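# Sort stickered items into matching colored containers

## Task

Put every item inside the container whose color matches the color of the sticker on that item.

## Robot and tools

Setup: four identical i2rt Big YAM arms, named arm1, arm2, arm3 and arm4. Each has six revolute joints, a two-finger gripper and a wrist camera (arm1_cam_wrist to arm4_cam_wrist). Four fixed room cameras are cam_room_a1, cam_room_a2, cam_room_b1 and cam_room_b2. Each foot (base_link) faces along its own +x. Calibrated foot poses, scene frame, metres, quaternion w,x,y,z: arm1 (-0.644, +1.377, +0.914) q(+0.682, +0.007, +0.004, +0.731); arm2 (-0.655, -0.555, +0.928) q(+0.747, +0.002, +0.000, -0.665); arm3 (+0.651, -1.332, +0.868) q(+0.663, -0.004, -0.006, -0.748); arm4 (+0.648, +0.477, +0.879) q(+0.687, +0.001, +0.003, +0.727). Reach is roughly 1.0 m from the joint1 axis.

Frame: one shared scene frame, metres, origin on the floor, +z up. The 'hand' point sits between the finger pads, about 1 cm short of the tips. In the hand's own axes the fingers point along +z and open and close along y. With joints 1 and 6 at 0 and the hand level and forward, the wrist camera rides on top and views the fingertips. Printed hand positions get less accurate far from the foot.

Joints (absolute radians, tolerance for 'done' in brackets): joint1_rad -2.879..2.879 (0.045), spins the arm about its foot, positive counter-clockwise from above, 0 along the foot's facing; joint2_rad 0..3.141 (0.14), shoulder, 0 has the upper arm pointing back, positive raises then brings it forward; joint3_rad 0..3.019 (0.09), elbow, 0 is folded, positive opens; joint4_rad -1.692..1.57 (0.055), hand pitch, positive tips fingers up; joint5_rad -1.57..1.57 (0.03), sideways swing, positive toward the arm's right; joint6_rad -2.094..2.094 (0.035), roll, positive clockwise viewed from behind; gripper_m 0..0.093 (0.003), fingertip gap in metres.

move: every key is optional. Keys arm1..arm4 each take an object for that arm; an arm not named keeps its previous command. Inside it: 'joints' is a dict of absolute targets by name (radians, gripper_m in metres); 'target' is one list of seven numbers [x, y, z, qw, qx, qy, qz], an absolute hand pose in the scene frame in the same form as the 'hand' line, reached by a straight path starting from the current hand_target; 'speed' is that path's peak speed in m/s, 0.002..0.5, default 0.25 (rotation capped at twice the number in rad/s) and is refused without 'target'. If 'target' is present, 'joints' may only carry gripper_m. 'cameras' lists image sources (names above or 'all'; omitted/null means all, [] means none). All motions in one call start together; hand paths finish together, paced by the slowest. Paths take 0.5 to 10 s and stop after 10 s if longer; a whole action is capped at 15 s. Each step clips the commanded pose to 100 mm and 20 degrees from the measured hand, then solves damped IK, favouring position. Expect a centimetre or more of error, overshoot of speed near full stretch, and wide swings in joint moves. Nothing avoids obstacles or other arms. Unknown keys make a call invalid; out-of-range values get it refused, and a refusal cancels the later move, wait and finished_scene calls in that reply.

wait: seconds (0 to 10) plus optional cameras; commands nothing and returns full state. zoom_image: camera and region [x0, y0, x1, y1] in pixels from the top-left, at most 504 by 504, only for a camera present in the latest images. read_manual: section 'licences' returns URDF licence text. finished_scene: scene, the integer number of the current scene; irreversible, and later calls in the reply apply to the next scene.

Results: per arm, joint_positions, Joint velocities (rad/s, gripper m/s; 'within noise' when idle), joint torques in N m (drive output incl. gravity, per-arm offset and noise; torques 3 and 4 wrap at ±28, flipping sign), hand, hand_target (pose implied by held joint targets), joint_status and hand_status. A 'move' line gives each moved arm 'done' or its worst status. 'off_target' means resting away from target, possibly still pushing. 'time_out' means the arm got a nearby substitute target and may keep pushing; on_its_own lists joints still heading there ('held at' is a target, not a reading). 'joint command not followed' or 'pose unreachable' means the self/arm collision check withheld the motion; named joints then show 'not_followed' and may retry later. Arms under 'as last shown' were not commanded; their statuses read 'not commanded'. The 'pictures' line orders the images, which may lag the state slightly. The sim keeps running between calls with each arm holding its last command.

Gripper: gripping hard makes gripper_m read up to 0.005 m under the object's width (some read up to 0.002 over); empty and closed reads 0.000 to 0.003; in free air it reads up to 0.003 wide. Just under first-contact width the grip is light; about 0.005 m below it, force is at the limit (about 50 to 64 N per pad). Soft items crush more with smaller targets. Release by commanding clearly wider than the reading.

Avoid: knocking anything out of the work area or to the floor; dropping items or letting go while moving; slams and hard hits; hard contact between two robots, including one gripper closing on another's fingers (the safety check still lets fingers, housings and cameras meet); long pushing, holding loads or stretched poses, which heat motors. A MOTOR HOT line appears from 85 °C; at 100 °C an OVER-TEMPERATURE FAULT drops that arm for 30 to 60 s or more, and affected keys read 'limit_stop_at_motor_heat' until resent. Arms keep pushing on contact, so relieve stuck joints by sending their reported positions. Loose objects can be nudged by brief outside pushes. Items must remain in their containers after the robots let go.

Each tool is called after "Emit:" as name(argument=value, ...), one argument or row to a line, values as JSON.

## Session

Emit:
move(
  arm1={"joints":{"joint1_rad":1.5,"joint2_rad":1.8,"joint3_rad":1.85,"joint4_rad":-1.4,"joint5_rad":0,"joint6_rad":0}},
  arm2={"joints":{"joint1_rad":-1.69,"joint2_rad":1.8,"joint3_rad":1.85,"joint4_rad":-1.4,"joint5_rad":0,"joint6_rad":0}},
  arm3={"joints":{"joint1_rad":1.69,"joint2_rad":1.8,"joint3_rad":1.85,"joint4_rad":-1.4,"joint5_rad":0,"joint6_rad":0}},
  arm4={"joints":{"joint1_rad":-1.63,"joint2_rad":1.8,"joint3_rad":1.85,"joint4_rad":-1.4,"joint5_rad":0,"joint6_rad":0}},
)

Scene clock: 2.23 s.
Joint torques (N m): arm1=[-1.55 -16.56 14.22 0.46 0.07 -0.04] | arm2=[0.85 -19.31 12.83 0.65 -0.07 -0.06] | arm3=[0.44 -20.13 10.77 0.05 0.12 -0.11] | arm4=[0.32 -21.07 11.03 -0.02 0.03 0.15]
Motor temperatures (°C): arm1=[20 23 26 23 21 21 21] | arm2=[23 24 25 22 22 20 23] | arm3=[24 23 24 23 24 23 23] | arm4=[22 21 23 22 24 21 24]
Heat: arm1: hottest joint3_rad 26 °C; arm2: hottest joint3_rad 25 °C; arm3: hottest joint1_rad 24 °C; arm4: hottest joint5_rad 24 °C.
move: arm1 done; arm2 done; arm3 done; arm4 done
Joint velocities: within noise
arm1.joint_positions: joint1_rad=+1.502 joint2_rad=+1.820 joint3_rad=+1.815 joint4_rad=-1.391 joint5_rad=-0.001 joint6_rad=+0.006 gripper_m=+0.09398
arm1.joint_status: all done
arm1.hand: x=-1.2457 y=+1.3769 z=+1.1606 quat_wxyz=(+0.000, +0.995, -0.003, -0.095) (m; scene frame)
arm1.hand_target: x=-1.2489 y=+1.3784 z=+1.1867 quat_wxyz=(-0.001, +0.993, -0.001, -0.118) (m; scene frame)
arm1.hand_status: not commanded
arm2.joint_positions: joint1_rad=-1.691 joint2_rad=+1.792 joint3_rad=+1.829 joint4_rad=-1.387 joint5_rad=+0.001 joint6_rad=+0.013 gripper_m=+0.09398
arm2.joint_status: all done
arm2.hand: x=-1.2622 y=-0.5537 z=+1.1864 quat_wxyz=(+0.002, -0.994, +0.008, +0.109) (m; scene frame)
arm2.hand_target: x=-1.2648 y=-0.5542 z=+1.1900 quat_wxyz=(+0.002, -0.994, +0.001, +0.109) (m; scene frame)
arm2.hand_status: not commanded
arm3.joint_positions: joint1_rad=+1.700 joint2_rad=+1.803 joint3_rad=+1.831 joint4_rad=-1.391 joint5_rad=-0.002 joint6_rad=+0.005 gripper_m=+0.09398
arm3.joint_status: all done
arm3.hand: x=+1.2581 y=-1.3233 z=+1.1218 quat_wxyz=(-0.104, +0.002, -0.995, +0.005) (m; scene frame)
arm3.hand_target: x=+1.2600 y=-1.3294 z=+1.1312 quat_wxyz=(-0.111, +0.000, -0.994, +0.007) (m; scene frame)
arm3.hand_status: not commanded
arm4.joint_positions: joint1_rad=-1.628 joint2_rad=+1.810 joint3_rad=+1.817 joint4_rad=-1.392 joint5_rad=+0.001 joint6_rad=-0.011 gripper_m=+0.09398
arm4.joint_status: all done
arm4.hand: x=+1.2537 y=+0.4772 z=+1.1191 quat_wxyz=(-0.090, +0.005, -0.996, +0.003) (m; scene frame)
arm4.hand_target: x=+1.2585 y=+0.4762 z=+1.1392 quat_wxyz=(-0.108, -0.001, -0.994, +0.002) (m; scene frame)
arm4.hand_status: not commanded
pictures: arm1_cam_wrist, arm2_cam_wrist, arm3_cam_wrist, arm4_cam_wrist, cam_room_a1, cam_room_a2, cam_room_b1, cam_room_b2
Images, in order (width x height): arm1_cam_wrist 672x504, arm2_cam_wrist 672x504, arm3_cam_wrist 672x504, arm4_cam_wrist 672x504, cam_room_a1 672x504, cam_room_a2 672x504, cam_room_b1 672x504, cam_room_b2 672x504.

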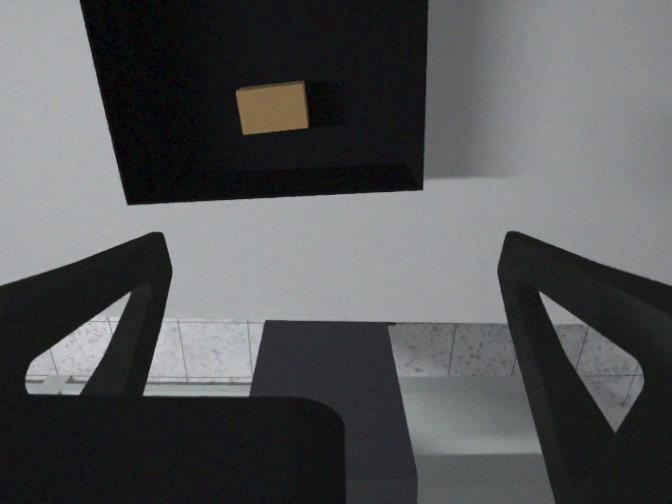

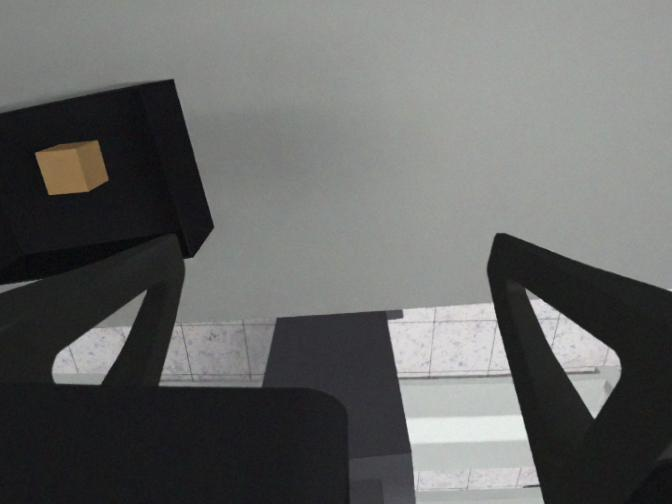

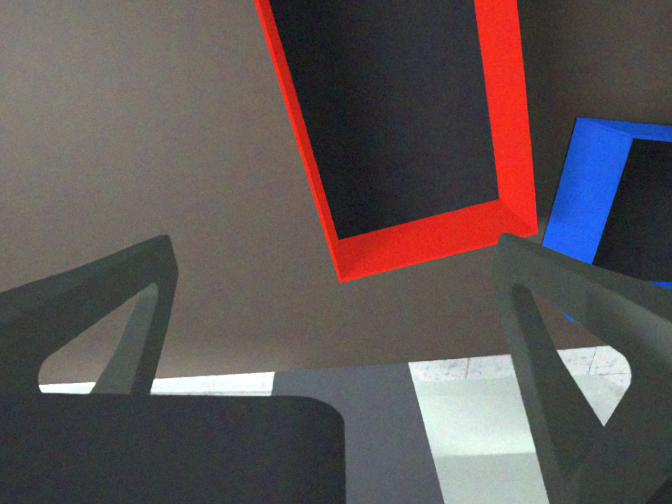

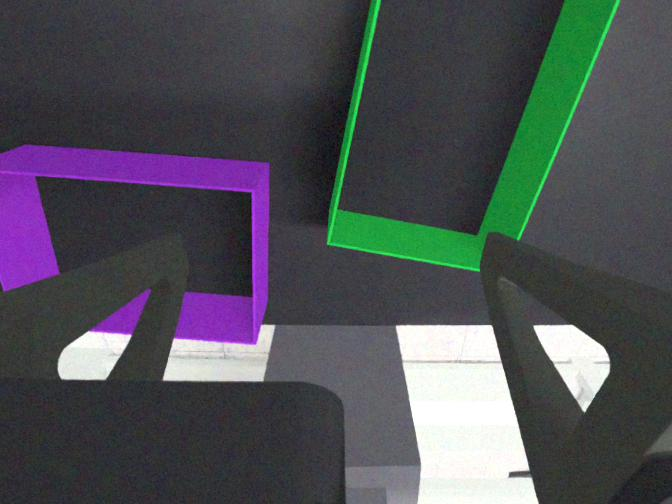

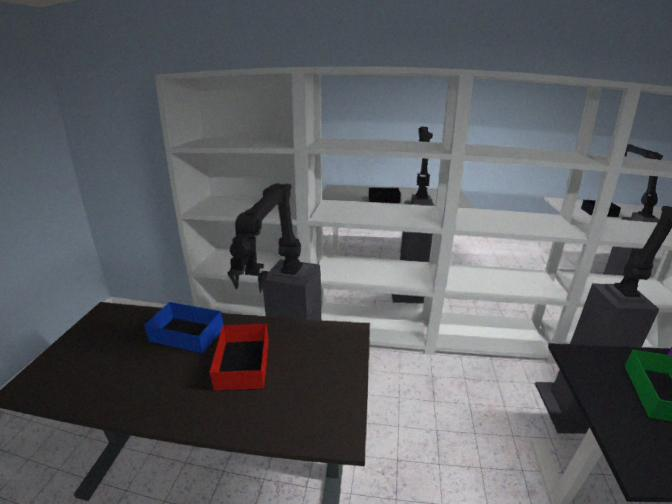

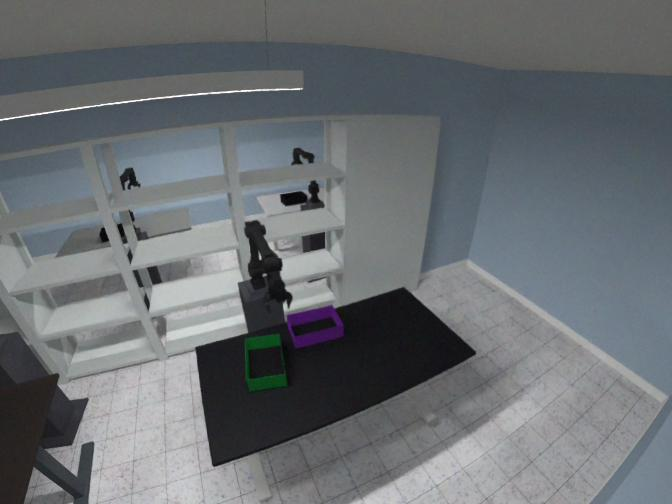

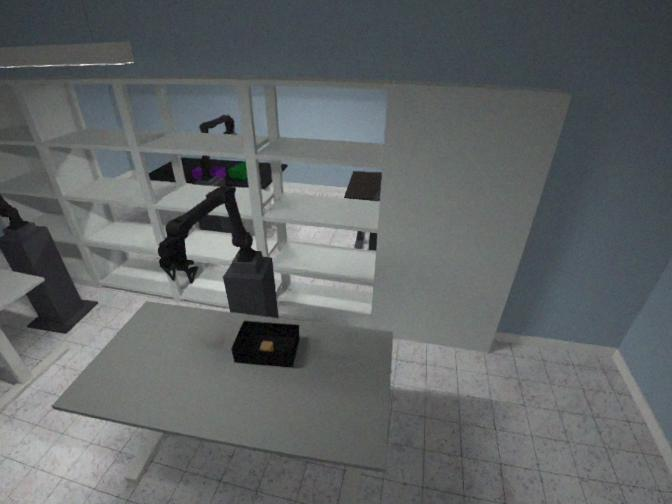

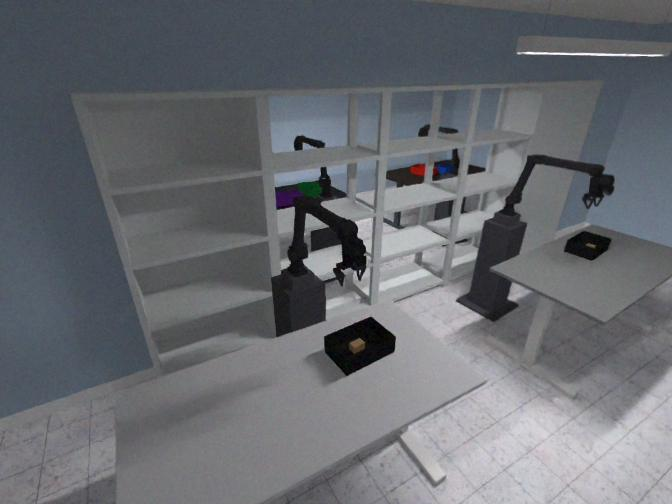

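Emit:
zoom_image(
  camera="cam_room_b1",
  region=[225, 315, 305, 375],
)

Emit:
zoom_image(
  camera="cam_room_b2",
  region=[320, 315, 400, 375],
)

Emit:
zoom_image(
  camera="cam_room_b2",
  region=[560, 225, 620, 265],
)

Emit:
zoom_image(
  camera="arm2_cam_wrist",
  region=[0, 80, 220, 280],
)

Emit:
zoom_image(
  camera="arm1_cam_wrist",
  region=[180, 40, 380, 190],
)

Scaled by 6.300.

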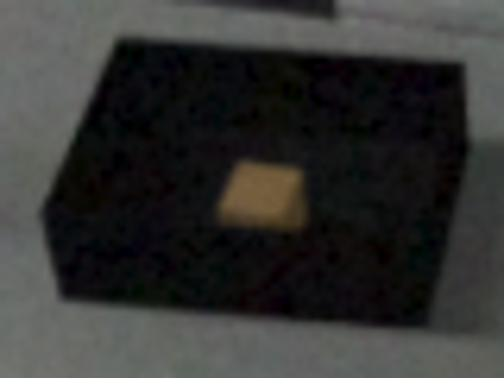

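Scaled by 6.300.

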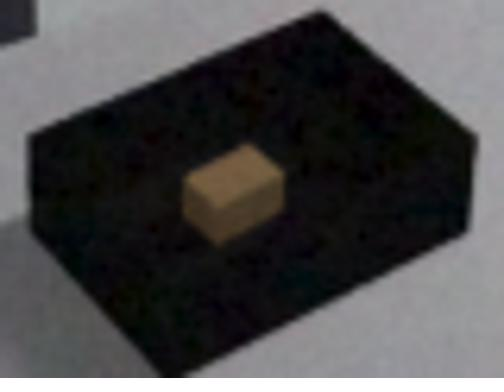

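Scaled by 8.400.

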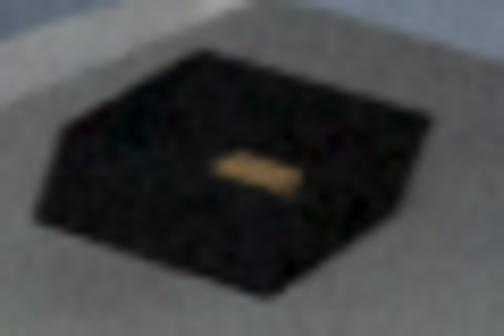

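Scaled by 2.291.

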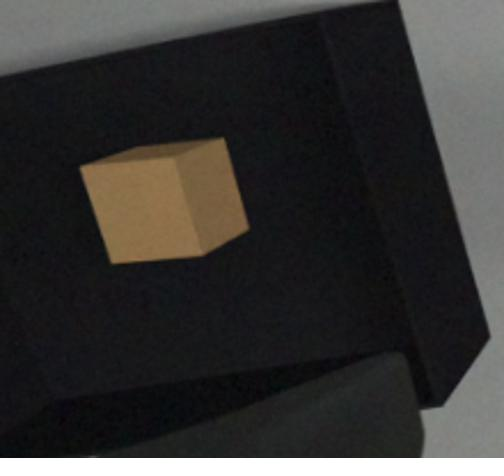

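Scaled by 2.520.

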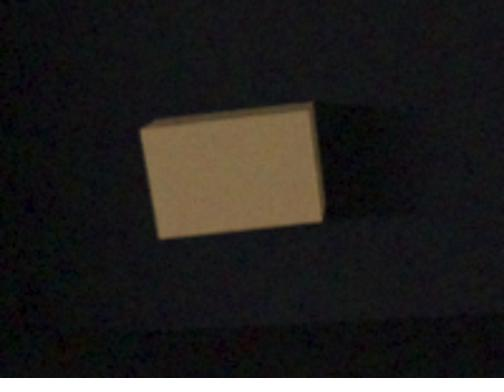

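Emit:
move(
  arm1={"target":[-1.18,1.318,0.86,-0.018,-0.939,-0.049,0.342],"speed":0.4},
  arm2={"target":[-1.14,-0.844,0.86,-0.030,-0.936,-0.082,0.341],"speed":0.4},
  arm3={"joints":{"joint2_rad":0.4,"joint3_rad":0.6,"joint4_rad":-0.7}},
  arm4={"joints":{"joint2_rad":0.4,"joint3_rad":0.6,"joint4_rad":-0.7}},
  cameras=["arm1_cam_wrist","arm2_cam_wrist"],
)

Scene clock: 32.13 s.
Joint torques (N m): arm1=[-0.97 -12.51 6.9 2.17 0.1 0.02] | arm2=[0.32 -17.26 6.5 2.69 0.37 0.22] | arm3=[0.56 0.91 10.13 2.4 0.11 -0.09] | arm4=[0.5 0.44 10.22 1.85 0.08 0.17]
Motor temperatures (°C): arm1=[20 24 31 23 21 21 21] | arm2=[23 25 30 22 22 20 23] | arm3=[24 25 27 23 24 23 23] | arm4=[22 23 27 22 24 21 24]
Heat: arm1: hottest joint3_rad 31 °C; arm2: hottest joint3_rad 30 °C; arm3: hottest joint3_rad 27 °C; arm4: hottest joint3_rad 27 °C.
move: arm1 off_target; arm2 done; arm3 done; arm4 done
Joint velocities: within noise
arm1.joint_positions: joint1_rad=+1.606 joint2_rad=+1.907 joint3_rad=+0.793 joint4_rad=+0.187 joint5_rad=-0.001 joint6_rad=+0.006 gripper_m=+0.09398
arm1.joint_status: not commanded
arm1.hand: x=-1.1691 y=+1.3230 z=+0.8482 quat_wxyz=(+0.016, +0.945, +0.047, -0.323) (m; scene frame)
arm1.hand_target: x=-1.1798 y=+1.3181 z=+0.8602 quat_wxyz=(+0.018, +0.938, +0.049, -0.342) (m; scene frame)
arm1.hand_status: off_target (0.017 m and 2.3 deg from the pose sent, 0.313 m and 29.8 deg at the start)
arm2.joint_positions: joint1_rad=-1.058 joint2_rad=+1.955 joint3_rad=+0.908 joint4_rad=+0.112 joint5_rad=+0.277 joint6_rad=+0.338 gripper_m=+0.09398
arm2.joint_status: not commanded
arm2.hand: x=-1.1354 y=-0.8466 z=+0.8589 quat_wxyz=(-0.026, -0.937, -0.094, +0.334) (m; scene frame)
arm2.hand_target: x=-1.1398 y=-0.8439 z=+0.8599 quat_wxyz=(-0.030, -0.936, -0.082, +0.341) (m; scene frame)
arm2.hand_status: done (0.005 m and 1.7 deg from the pose sent, 0.454 m and 29.5 deg at the start)
arm3.joint_positions: joint1_rad=+1.700 joint2_rad=+0.400 joint3_rad=+0.600 joint4_rad=-0.716 joint5_rad=-0.002 joint6_rad=+0.005 gripper_m=+0.09398
arm3.joint_status: all done
arm3.hand: x=+0.9384 y=-1.3253 z=+1.1627 quat_wxyz=(-0.504, +0.005, -0.864, +0.002) (m; scene frame)
arm3.hand_target: x=+0.9402 y=-1.3284 z=+1.1661 quat_wxyz=(-0.510, +0.003, -0.860, +0.006) (m; scene frame)
arm3.hand_status: not commanded
arm4.joint_positions: joint1_rad=-1.628 joint2_rad=+0.403 joint3_rad=+0.590 joint4_rad=-0.718 joint5_rad=+0.001 joint6_rad=-0.011 gripper_m=+0.09398
arm4.joint_status: all done
arm4.hand: x=+0.9367 y=+0.4775 z=+1.1655 quat_wxyz=(-0.494, +0.005, -0.869, +0.005) (m; scene frame)
arm4.hand_target: x=+0.9389 y=+0.4771 z=+1.1762 quat_wxyz=(-0.508, +0.000, -0.861, +0.002) (m; scene frame)
arm4.hand_status: not commanded
pictures: arm1_cam_wrist, arm2_cam_wrist
Images, in order (width x height): arm1_cam_wrist 672x504, arm2_cam_wrist 672x504.

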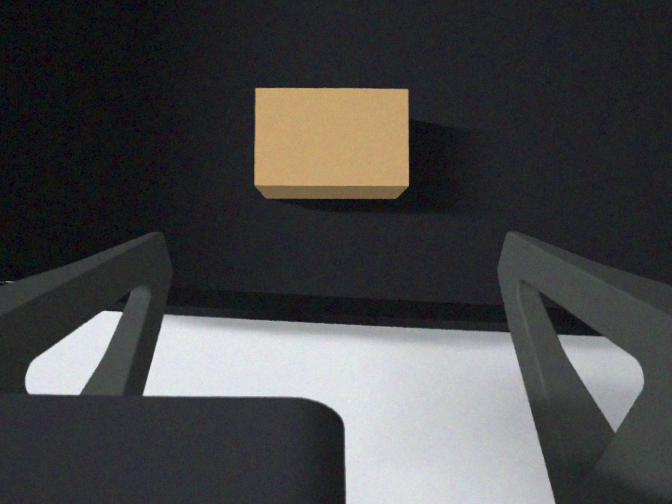

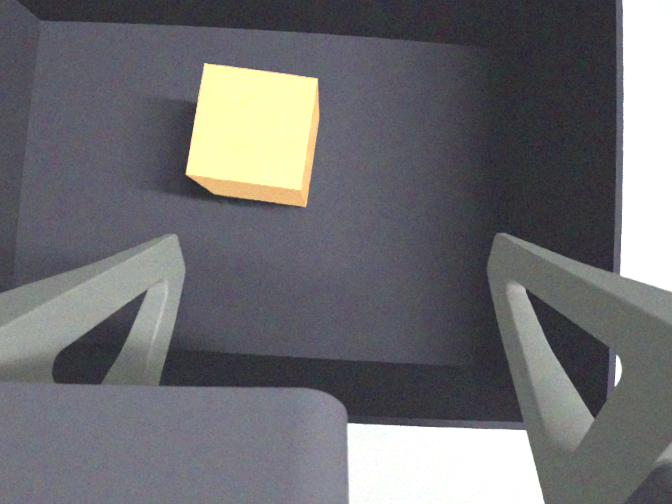

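Emit:
move(
  arm1={"target":[-1.229,1.316,0.775,0.018,0.938,0.049,-0.342],"speed":0.2},
  arm2={"target":[-1.142,-0.892,0.84,-0.0119,-0.9394,-0.0328,0.3418],"speed":0.2},
  arm3={"joints":{"joint1_rad":-1.93}},
  arm4={"joints":{"joint1_rad":0.95}},
  cameras=["arm1_cam_wrist","arm2_cam_wrist"],
)

Scene clock: 59.03 s.
Joint torques (N m): arm1=[-1.55 -12.75 6.48 1.69 0.06 -0.06] | arm2=[0.62 -16.26 9.76 1.29 0.48 0.21] | arm3=[0.56 0.85 10.1 2.33 -0.07 -0.09] | arm4=[0.56 0.56 10.19 1.87 0.1 0.14]
Motor temperatures (°C): arm1=[20 25 30 23 21 21 21] | arm2=[23 25 28 22 22 20 23] | arm3=[24 24 28 23 24 23 23] | arm4=[22 23 33 22 24 21 24]
Heat: arm1: hottest joint3_rad 30 °C; arm2: hottest joint3_rad 28 °C; arm3: hottest joint3_rad 28 °C; arm4: hottest joint3_rad 33 °C.
move: arm1 done; arm2 off_target; arm3 done; arm4 done
Joint velocities: within noise
arm1.joint_positions: joint1_rad=+1.606 joint2_rad=+2.168 joint3_rad=+0.962 joint4_rad=+0.316 joint5_rad=-0.005 joint6_rad=+0.011 gripper_m=+0.09397
arm1.joint_status: not commanded
arm1.hand: x=-1.2247 y=+1.3168 z=+0.7805 quat_wxyz=(+0.020, +0.939, +0.045, -0.341) (m; scene frame)
arm1.hand_target: x=-1.2289 y=+1.3161 z=+0.7751 quat_wxyz=(+0.018, +0.938, +0.049, -0.342) (m; scene frame)
arm1.hand_status: done (0.007 m and 0.5 deg from the pose sent, 0.095 m and 2.3 deg at the start)
arm2.joint_positions: joint1_rad=-0.967 joint2_rad=+2.031 joint3_rad=+0.998 joint4_rad=+0.059 joint5_rad=+0.394 joint6_rad=+0.512 gripper_m=+0.09398
arm2.joint_status: not commanded
arm2.hand: x=-1.1327 y=-0.8862 z=+0.8455 quat_wxyz=(-0.013, -0.938, -0.041, +0.343) (m; scene frame)
arm2.hand_target: x=-1.1416 y=-0.8917 z=+0.8402 quat_wxyz=(-0.012, -0.939, -0.033, +0.342) (m; scene frame)
arm2.hand_status: off_target (0.012 m and 0.9 deg from the pose sent, 0.050 m and 7.3 deg at the start)
arm3.joint_positions: joint1_rad=-1.920 joint2_rad=+0.400 joint3_rad=+0.600 joint4_rad=-0.714 joint5_rad=+0.002 joint6_rad=+0.004 gripper_m=+0.09402
arm3.joint_status: all done
arm3.hand: x=+0.3942 y=-1.1965 z=+1.1606 quat_wxyz=(+0.112, -0.841, +0.207, +0.488) (m; scene frame)
arm3.hand_target: x=+0.3939 y=-1.1934 z=+1.1637 quat_wxyz=(+0.116, -0.837, +0.208, +0.493) (m; scene frame)
arm3.hand_status: not commanded
arm4.joint_positions: joint1_rad=+0.948 joint2_rad=+0.403 joint3_rad=+0.590 joint4_rad=-0.718 joint5_rad=-0.001 joint6_rad=-0.011 gripper_m=+0.09401
arm4.joint_status: all done
arm4.hand: x=+0.4068 y=+0.6329 z=+1.1675 quat_wxyz=(-0.139, +0.834, -0.239, -0.478) (m; scene frame)
arm4.hand_target: x=+0.4048 y=+0.6337 z=+1.1782 quat_wxyz=(-0.140, +0.825, -0.241, -0.492) (m; scene frame)
arm4.hand_status: not commanded
pictures: arm1_cam_wrist, arm2_cam_wrist
Images, in order (width x height): arm1_cam_wrist 672x504, arm2_cam_wrist 672x504.

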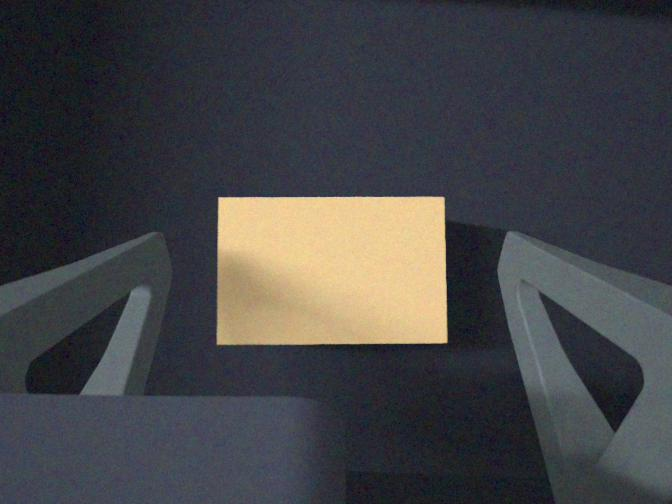

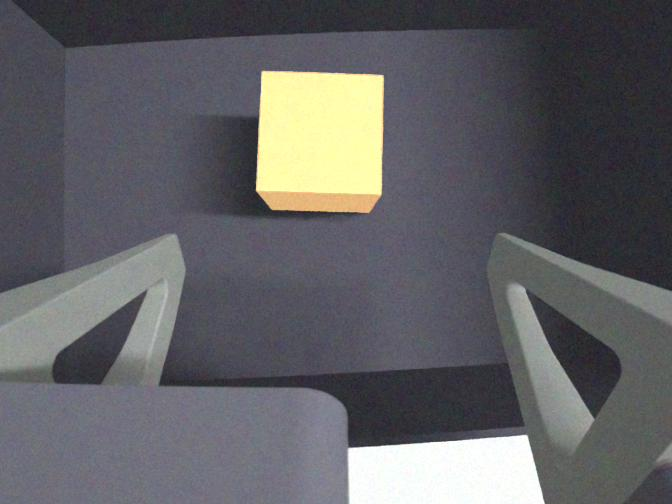

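Emit:
move(
  arm1={"target":[-1.241,1.315,0.745,0.018,0.938,0.049,-0.342],"speed":0.15},
  arm2={"target":[-1.2,-0.901,0.748,-0.0119,-0.9394,-0.0328,0.3418],"speed":0.2},
  cameras=["arm1_cam_wrist","arm2_cam_wrist"],
)

Scene clock: 64.80 s.
Joint torques (N m): arm1=[-1.85 -12.57 6.28 1.81 0.04 -0.05] | arm2=[0.56 -19.43 8.8 2.56 0.13 -0.07] | arm3=[0.67 0.91 10.11 2.29 -0.08 -0.09] | arm4=[0.56 0.73 10.29 1.95 0.14 0.16]
Motor temperatures (°C): arm1=[20 25 29 23 21 21 21] | arm2=[23 25 28 22 22 20 23] | arm3=[24 24 29 23 24 23 23] | arm4=[22 22 34 22 24 21 24]
Heat: arm1: hottest joint3_rad 29 °C; arm2: hottest joint3_rad 28 °C; arm3: hottest joint3_rad 29 °C; arm4: hottest joint3_rad 34 °C.
move: arm1 done; arm2 off_target
Joint velocities: within noise
arm1.joint_positions: joint1_rad=+1.606 joint2_rad=+2.253 joint3_rad=+1.017 joint4_rad=+0.346 joint5_rad=-0.005 joint6_rad=+0.012 gripper_m=+0.09397
arm1.joint_status: not commanded
arm1.hand: x=-1.2366 y=+1.3156 z=+0.7530 quat_wxyz=(+0.020, +0.939, +0.045, -0.340) (m; scene frame)
arm1.hand_target: x=-1.2406 y=+1.3151 z=+0.7451 quat_wxyz=(+0.018, +0.938, +0.049, -0.342) (m; scene frame)
arm1.hand_status: done (0.009 m and 0.5 deg from the pose sent, 0.039 m and 0.5 deg at the start)
arm2.joint_positions: joint1_rad=-1.024 joint2_rad=+2.320 joint3_rad=+1.207 joint4_rad=+0.121 joint5_rad=+0.370 joint6_rad=+0.492 gripper_m=+0.09398
arm2.joint_status: not commanded
arm2.hand: x=-1.1868 y=-0.8915 z=+0.7487 quat_wxyz=(-0.004, -0.943, -0.029, +0.330) (m; scene frame)
arm2.hand_target: x=-1.1995 y=-0.9006 z=+0.7485 quat_wxyz=(-0.012, -0.939, -0.033, +0.342) (m; scene frame)
arm2.hand_status: off_target (0.016 m and 1.7 deg from the pose sent, 0.119 m and 0.9 deg at the start)
arm3, arm4: as last shown
pictures: arm1_cam_wrist, arm2_cam_wrist
Images, in order (width x height): arm1_cam_wrist 672x504, arm2_cam_wrist 672x504.

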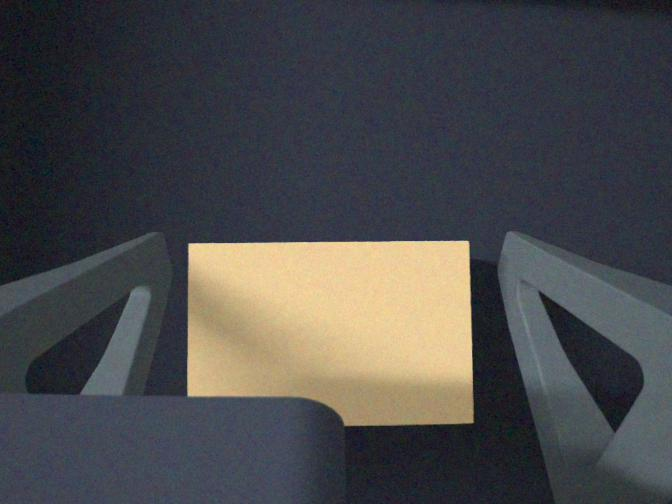

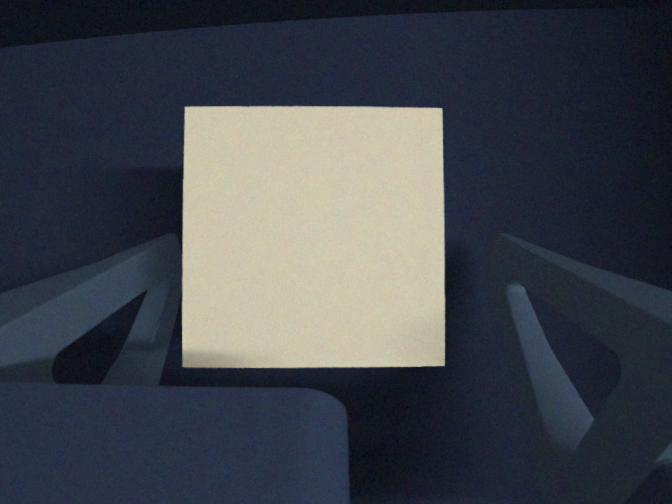

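Emit:
move(
  arm1={"joints":{"gripper_m":0.043}},
  arm2={"target":[-1.216,-0.909,0.75,-0.0119,-0.9394,-0.0328,0.3418],"speed":0.15},
  cameras=["arm2_cam_wrist"],
)

Emit:
move(
  arm2={"joints":{"gripper_m":0.03}},
  cameras=["arm2_cam_wrist"],
)

Emit:
move(
  arm1={"target":[-1.13,1.325,1.04,0.018,0.938,0.049,-0.342],"speed":0.4},
  arm2={"target":[-1.08,-0.885,1.04,-0.0119,-0.9394,-0.0328,0.3418],"speed":0.4},
  cameras=["arm1_cam_wrist","arm2_cam_wrist"],
)

Emit:
move(
  arm1={"joints":{"joint2_rad":0.4,"joint3_rad":0.6,"joint4_rad":1.0,"joint5_rad":0,"joint6_rad":0}},
  arm2={"joints":{"joint2_rad":0.4,"joint3_rad":0.6,"joint4_rad":1.0,"joint5_rad":0,"joint6_rad":0}},
)

Scene clock: 75.10 s.
Joint torques (N m): arm1=[-2.14 -12.63 6.39 1.81 0.09 -0.05] | arm2=[-0.09 -18.84 9.03 1.36 0.12 -0.09] | arm3=[0.62 0.85 10.11 2.36 -0.07 -0.09] | arm4=[1.14 1.2 10.32 2 0.11 0.14]
Motor temperatures (°C): arm1=[20 25 29 23 21 21 21] | arm2=[23 25 29 22 22 20 23] | arm3=[24 24 29 23 24 23 23] | arm4=[22 22 35 22 24 21 24]
Heat: arm1: hottest joint3_rad 29 °C; arm2: hottest joint3_rad 29 °C; arm3: hottest joint3_rad 29 °C; arm4: hottest joint3_rad 35 °C.
move: arm1 off_target; arm2 off_target
Joint velocities: within noise
arm1.joint_positions: joint1_rad=+1.606 joint2_rad=+2.253 joint3_rad=+1.017 joint4_rad=+0.346 joint5_rad=-0.005 joint6_rad=+0.011 gripper_m=+0.06868
arm1.joint_status: gripper_m off_target (ended at +0.06871, target +0.04300)
arm1.hand: x=-1.2367 y=+1.3156 z=+0.7530 quat_wxyz=(+0.020, +0.939, +0.045, -0.341) (m; scene frame)
arm1.hand_target: x=-1.2406 y=+1.3151 z=+0.7451 quat_wxyz=(+0.018, +0.938, +0.049, -0.342) (m; scene frame)
arm1.hand_status: not commanded
arm2.joint_positions: joint1_rad=-1.024 joint2_rad=+2.322 joint3_rad=+1.269 joint4_rad=+0.116 joint5_rad=+0.366 joint6_rad=+0.486 gripper_m=+0.09398
arm2.joint_status: not commanded
arm2.hand: x=-1.2110 y=-0.9113 z=+0.7659 quat_wxyz=(-0.020, -0.936, -0.027, +0.350) (m; scene frame)
arm2.hand_target: x=-1.2154 y=-0.9086 z=+0.7504 quat_wxyz=(-0.012, -0.939, -0.033, +0.342) (m; scene frame)
arm2.hand_status: off_target (0.017 m and 1.5 deg from the pose sent, 0.034 m and 1.7 deg at the start)
arm3, arm4: as last shown
pictures: arm2_cam_wrist
Images, in order (width x height): arm2_cam_wrist 672x504.

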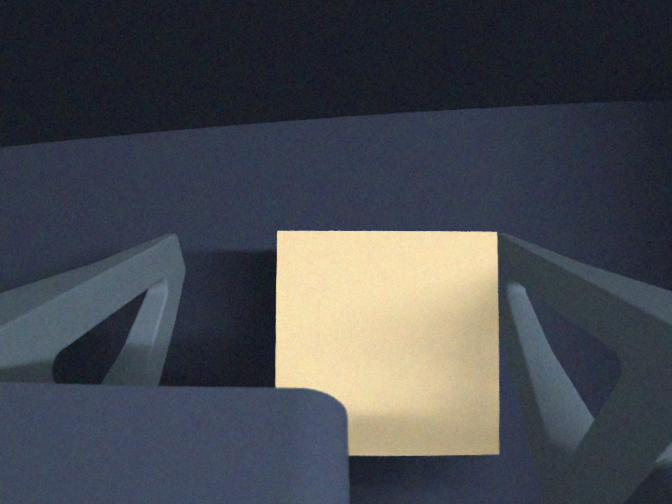

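Scene clock: 75.73 s.
Joint torques (N m): arm1=[-2.08 -12.81 6.26 1.83 0.09 -0.06] | arm2=[0.21 -18.78 9.01 1.36 0.2 -0.06] | arm3=[0.56 0.79 10.13 2.32 -0.07 -0.1] | arm4=[0.97 0.44 10.29 1.91 0.12 0.12]
Motor temperatures (°C): arm1=[20 25 29 23 21 21 21] | arm2=[23 25 29 22 22 20 23] | arm3=[24 24 29 23 24 23 23] | arm4=[22 22 35 22 24 21 24]
Heat: arm1: hottest joint3_rad 29 °C; arm2: hottest joint3_rad 29 °C; arm3: hottest joint3_rad 29 °C; arm4: hottest joint3_rad 35 °C.
move: arm2 off_target
Joint velocities: within noise
arm1, arm3, arm4: as last shown
arm2.joint_positions: joint1_rad=-1.024 joint2_rad=+2.322 joint3_rad=+1.269 joint4_rad=+0.115 joint5_rad=+0.364 joint6_rad=+0.483 gripper_m=+0.05355
arm2.joint_status: gripper_m off_target (ended at +0.05358, target +0.03000)
arm2.hand: x=-1.2109 y=-0.9113 z=+0.7658 quat_wxyz=(-0.020, -0.936, -0.029, +0.350) (m; scene frame)
arm2.hand_target: x=-1.2153 y=-0.9088 z=+0.7504 quat_wxyz=(-0.012, -0.939, -0.033, +0.342) (m; scene frame)
arm2.hand_status: not commanded
pictures: arm2_cam_wrist
Images, in order (width x height): arm2_cam_wrist 672x504.

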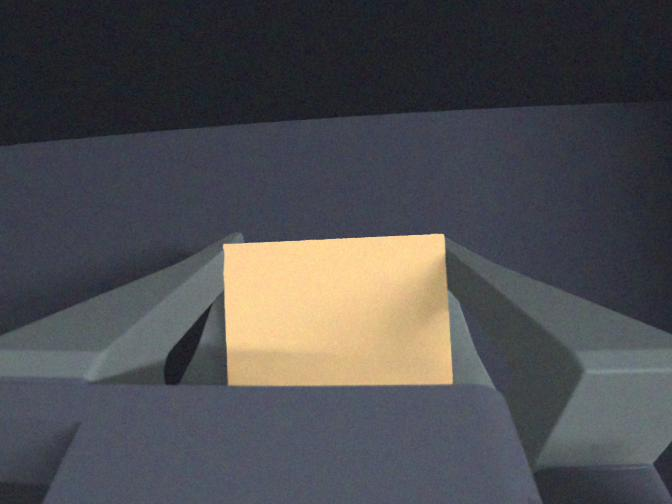

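Scene clock: 77.30 s.
Joint torques (N m): arm1=[-1.49 -6.95 11.06 1.14 0.01 -0.05] | arm2=[0.97 -13.45 9.44 1.33 0.52 0.21] | arm3=[0.62 0.85 10.1 2.33 -0.07 -0.1] | arm4=[0.62 0.67 10.29 2.02 0.11 0.11]
Motor temperatures (°C): arm1=[20 25 29 23 21 21 21] | arm2=[23 25 29 22 22 20 23] | arm3=[24 24 29 23 24 23 23] | arm4=[22 22 35 22 24 21 24]
Heat: arm1: hottest joint3_rad 29 °C; arm2: hottest joint3_rad 29 °C; arm3: hottest joint3_rad 29 °C; arm4: hottest joint3_rad 35 °C.
move: arm1 done; arm2 off_target
Joint velocities: within noise
arm1.joint_positions: joint1_rad=+1.606 joint2_rad=+1.363 joint3_rad=+0.791 joint4_rad=-0.309 joint5_rad=-0.002 joint6_rad=+0.012 gripper_m=+0.06868
arm1.joint_status: not commanded
arm1.hand: x=-1.1270 y=+1.3263 z=+1.0399 quat_wxyz=(+0.019, +0.937, +0.045, -0.345) (m; scene frame)
arm1.hand_target: x=-1.1300 y=+1.3251 z=+1.0400 quat_wxyz=(+0.018, +0.938, +0.049, -0.342) (m; scene frame)
arm1.hand_status: done (0.003 m and 0.6 deg from the pose sent, 0.306 m and 0.5 deg at the start)
arm2.joint_positions: joint1_rad=-0.893 joint2_rad=+1.543 joint3_rad=+1.012 joint4_rad=-0.439 joint5_rad=+0.438 joint6_rad=+0.584 gripper_m=+0.05355
arm2.joint_status: not commanded
arm2.hand: x=-1.0845 y=-0.8886 z=+1.0540 quat_wxyz=(-0.022, -0.934, -0.035, +0.354) (m; scene frame)
arm2.hand_target: x=-1.0799 y=-0.8849 z=+1.0403 quat_wxyz=(-0.012, -0.939, -0.033, +0.342) (m; scene frame)
arm2.hand_status: off_target (0.015 m and 1.9 deg from the pose sent, 0.305 m and 1.4 deg at the start)
arm3, arm4: as last shown
pictures: arm1_cam_wrist, arm2_cam_wrist
Images, in order (width x height): arm1_cam_wrist 672x504, arm2_cam_wrist 672x504.

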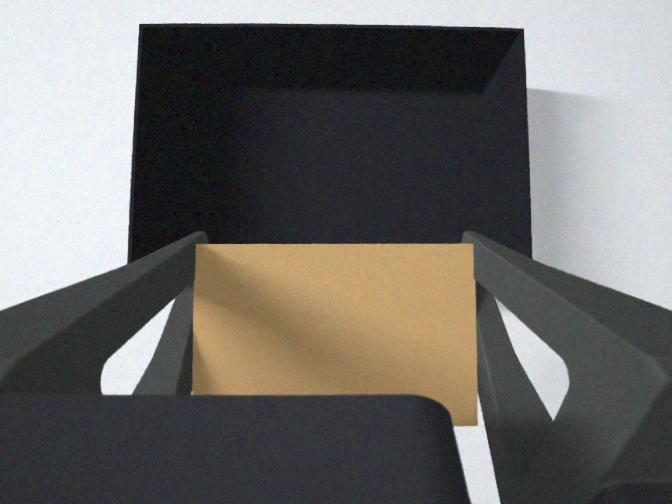

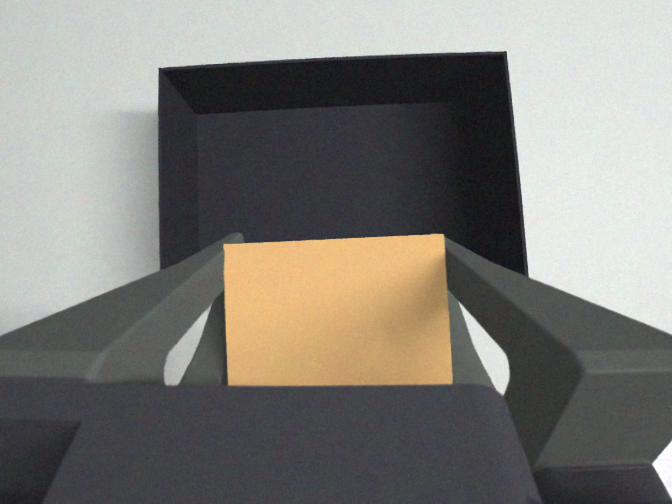

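Scene clock: 78.93 s.
Joint torques (N m): arm1=[-1.55 4.48 12.79 0.91 0.07 -0.08] | arm2=[0.97 1.38 10.03 1.46 -0.18 -0.08] | arm3=[0.62 0.79 10.07 2.36 -0.07 -0.1] | arm4=[1.03 0.26 10.22 1.99 0.14 0.15]
Motor temperatures (°C): arm1=[20 25 29 23 21 21 21] | arm2=[23 25 29 22 22 20 23] | arm3=[24 24 29 23 24 23 23] | arm4=[22 22 35 22 24 21 24]
Heat: arm1: hottest joint3_rad 29 °C; arm2: hottest joint3_rad 29 °C; arm3: hottest joint3_rad 29 °C; arm4: hottest joint3_rad 35 °C.
move: arm1 done; arm2 done
Joint velocities: within noise
arm1.joint_positions: joint1_rad=+1.606 joint2_rad=+0.397 joint3_rad=+0.574 joint4_rad=+0.987 joint5_rad=-0.002 joint6_rad=+0.008 gripper_m=+0.06868
arm1.joint_status: all done
arm1.hand: x=-0.8057 y=+1.3578 z=+1.5490 quat_wxyz=(+0.055, +0.195, +0.012, -0.979) (m; scene frame)
arm1.hand_target: x=-0.7959 y=+1.3588 z=+1.5621 quat_wxyz=(+0.052, +0.176, +0.012, -0.983) (m; scene frame)
arm1.hand_status: not commanded
arm2.joint_positions: joint1_rad=-0.893 joint2_rad=+0.402 joint3_rad=+0.606 joint4_rad=+0.985 joint5_rad=+0.004 joint6_rad=+0.015 gripper_m=+0.05348
arm2.joint_status: all done
arm2.hand: x=-0.7731 y=-0.6749 z=+1.5744 quat_wxyz=(-0.386, -0.178, -0.071, +0.902) (m; scene frame)
arm2.hand_target: x=-0.7707 y=-0.6739 z=+1.5731 quat_wxyz=(-0.381, -0.171, -0.073, +0.906) (m; scene frame)
arm2.hand_status: not commanded
arm3, arm4: as last shown
pictures: arm1_cam_wrist, arm2_cam_wrist, arm3_cam_wrist, arm4_cam_wrist, cam_room_a1, cam_room_a2, cam_room_b1, cam_room_b2
Images, in order (width x height): arm1_cam_wrist 672x504, arm2_cam_wrist 672x504, arm3_cam_wrist 672x504, arm4_cam_wrist 672x504, cam_room_a1 672x504, cam_room_a2 672x504, cam_room_b1 672x504, cam_room_b2 672x504.

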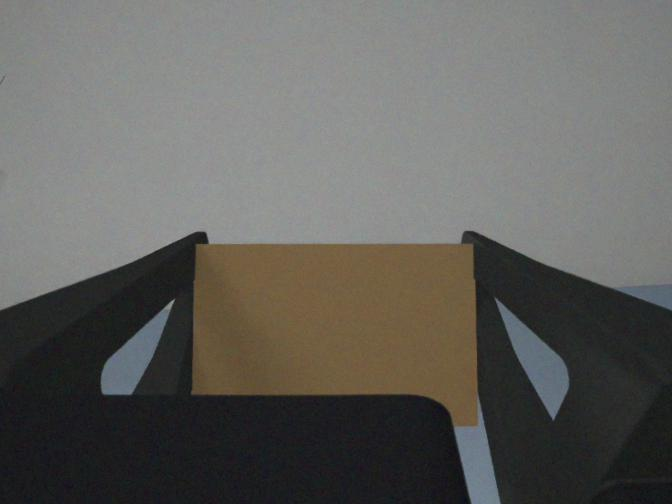

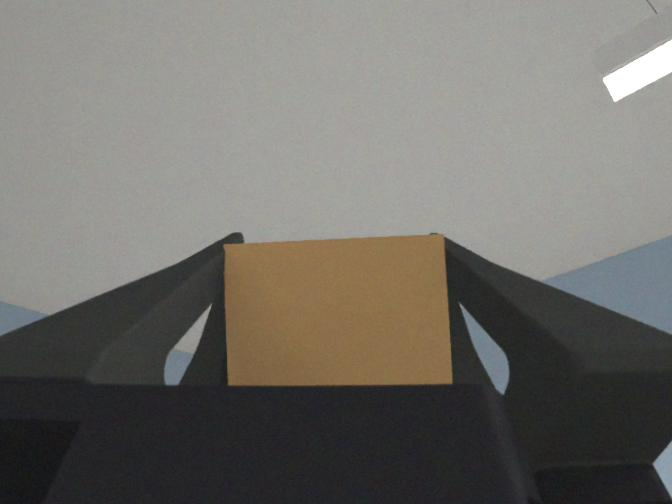

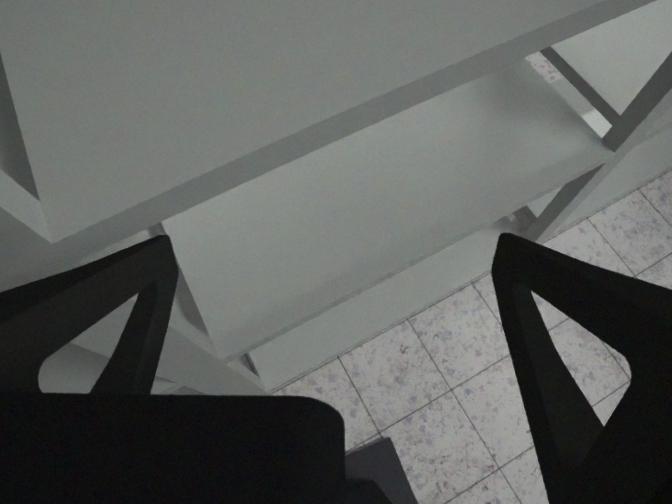

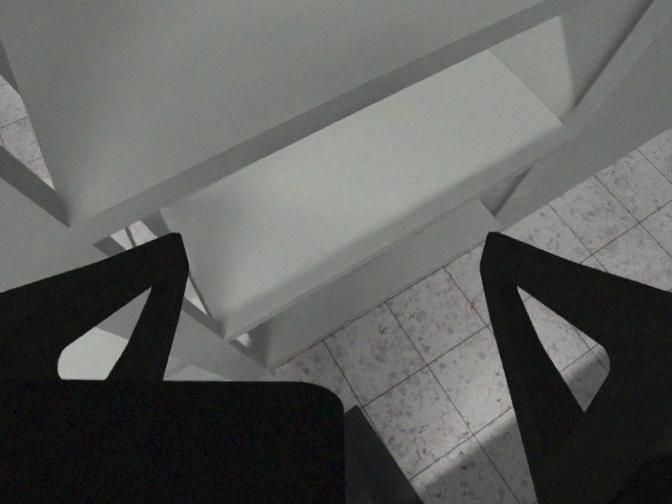

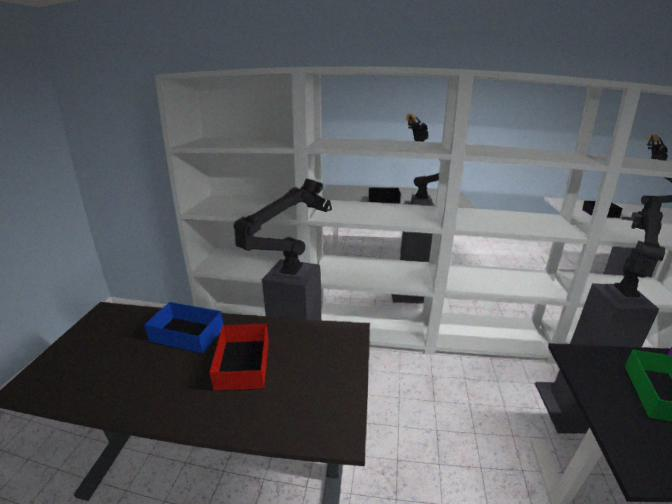

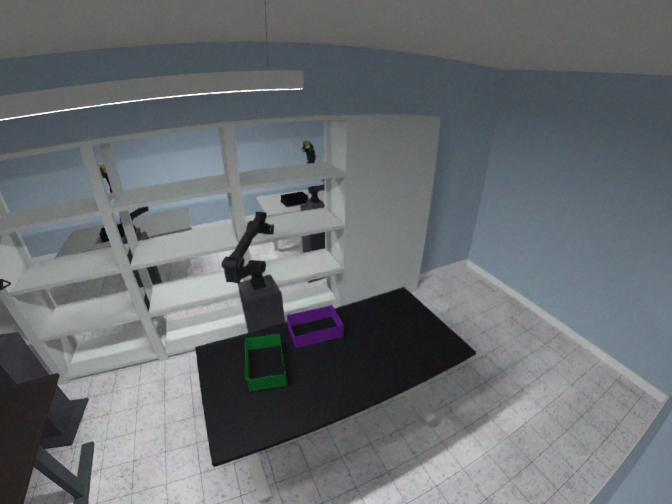

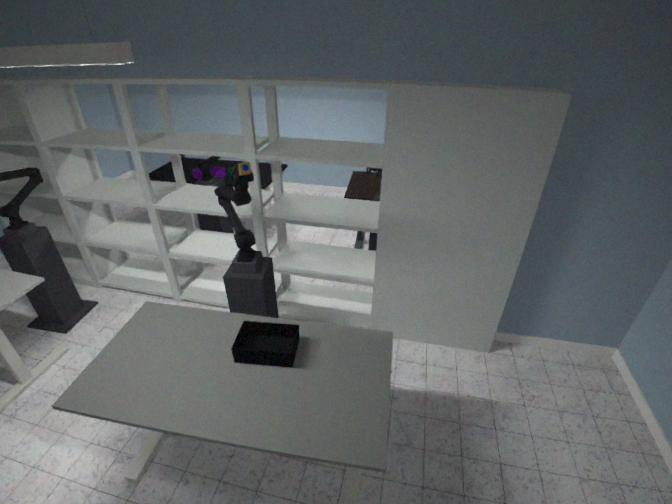

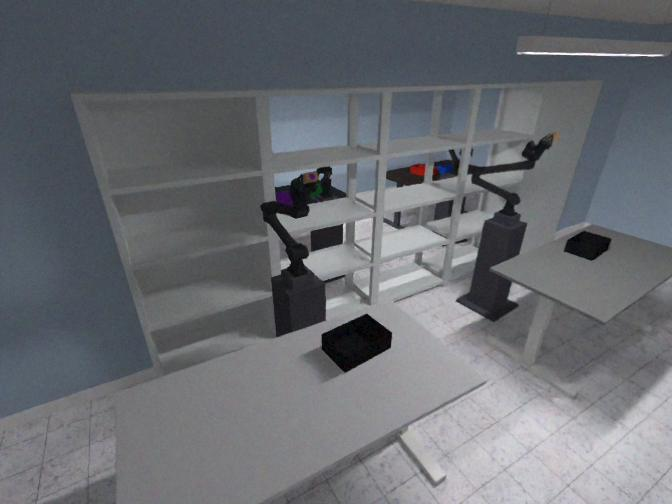

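Emit:
zoom_image(
  camera="cam_room_b1",
  region=[185, 145, 275, 215],
)

Emit:
zoom_image(
  camera="cam_room_b2",
  region=[270, 150, 360, 220],
)

Scaled by 5.600.

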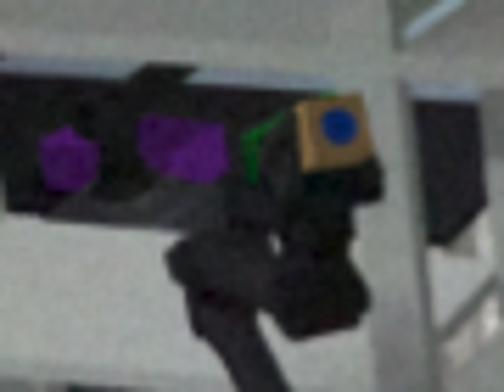

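Scaled by 5.600.

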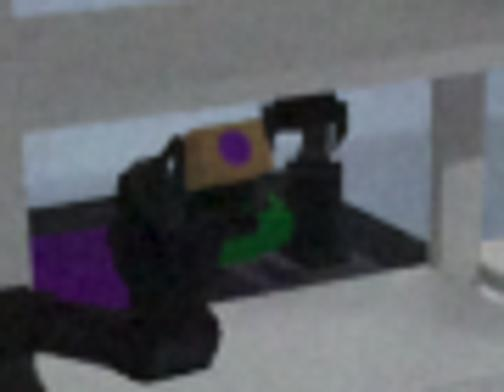

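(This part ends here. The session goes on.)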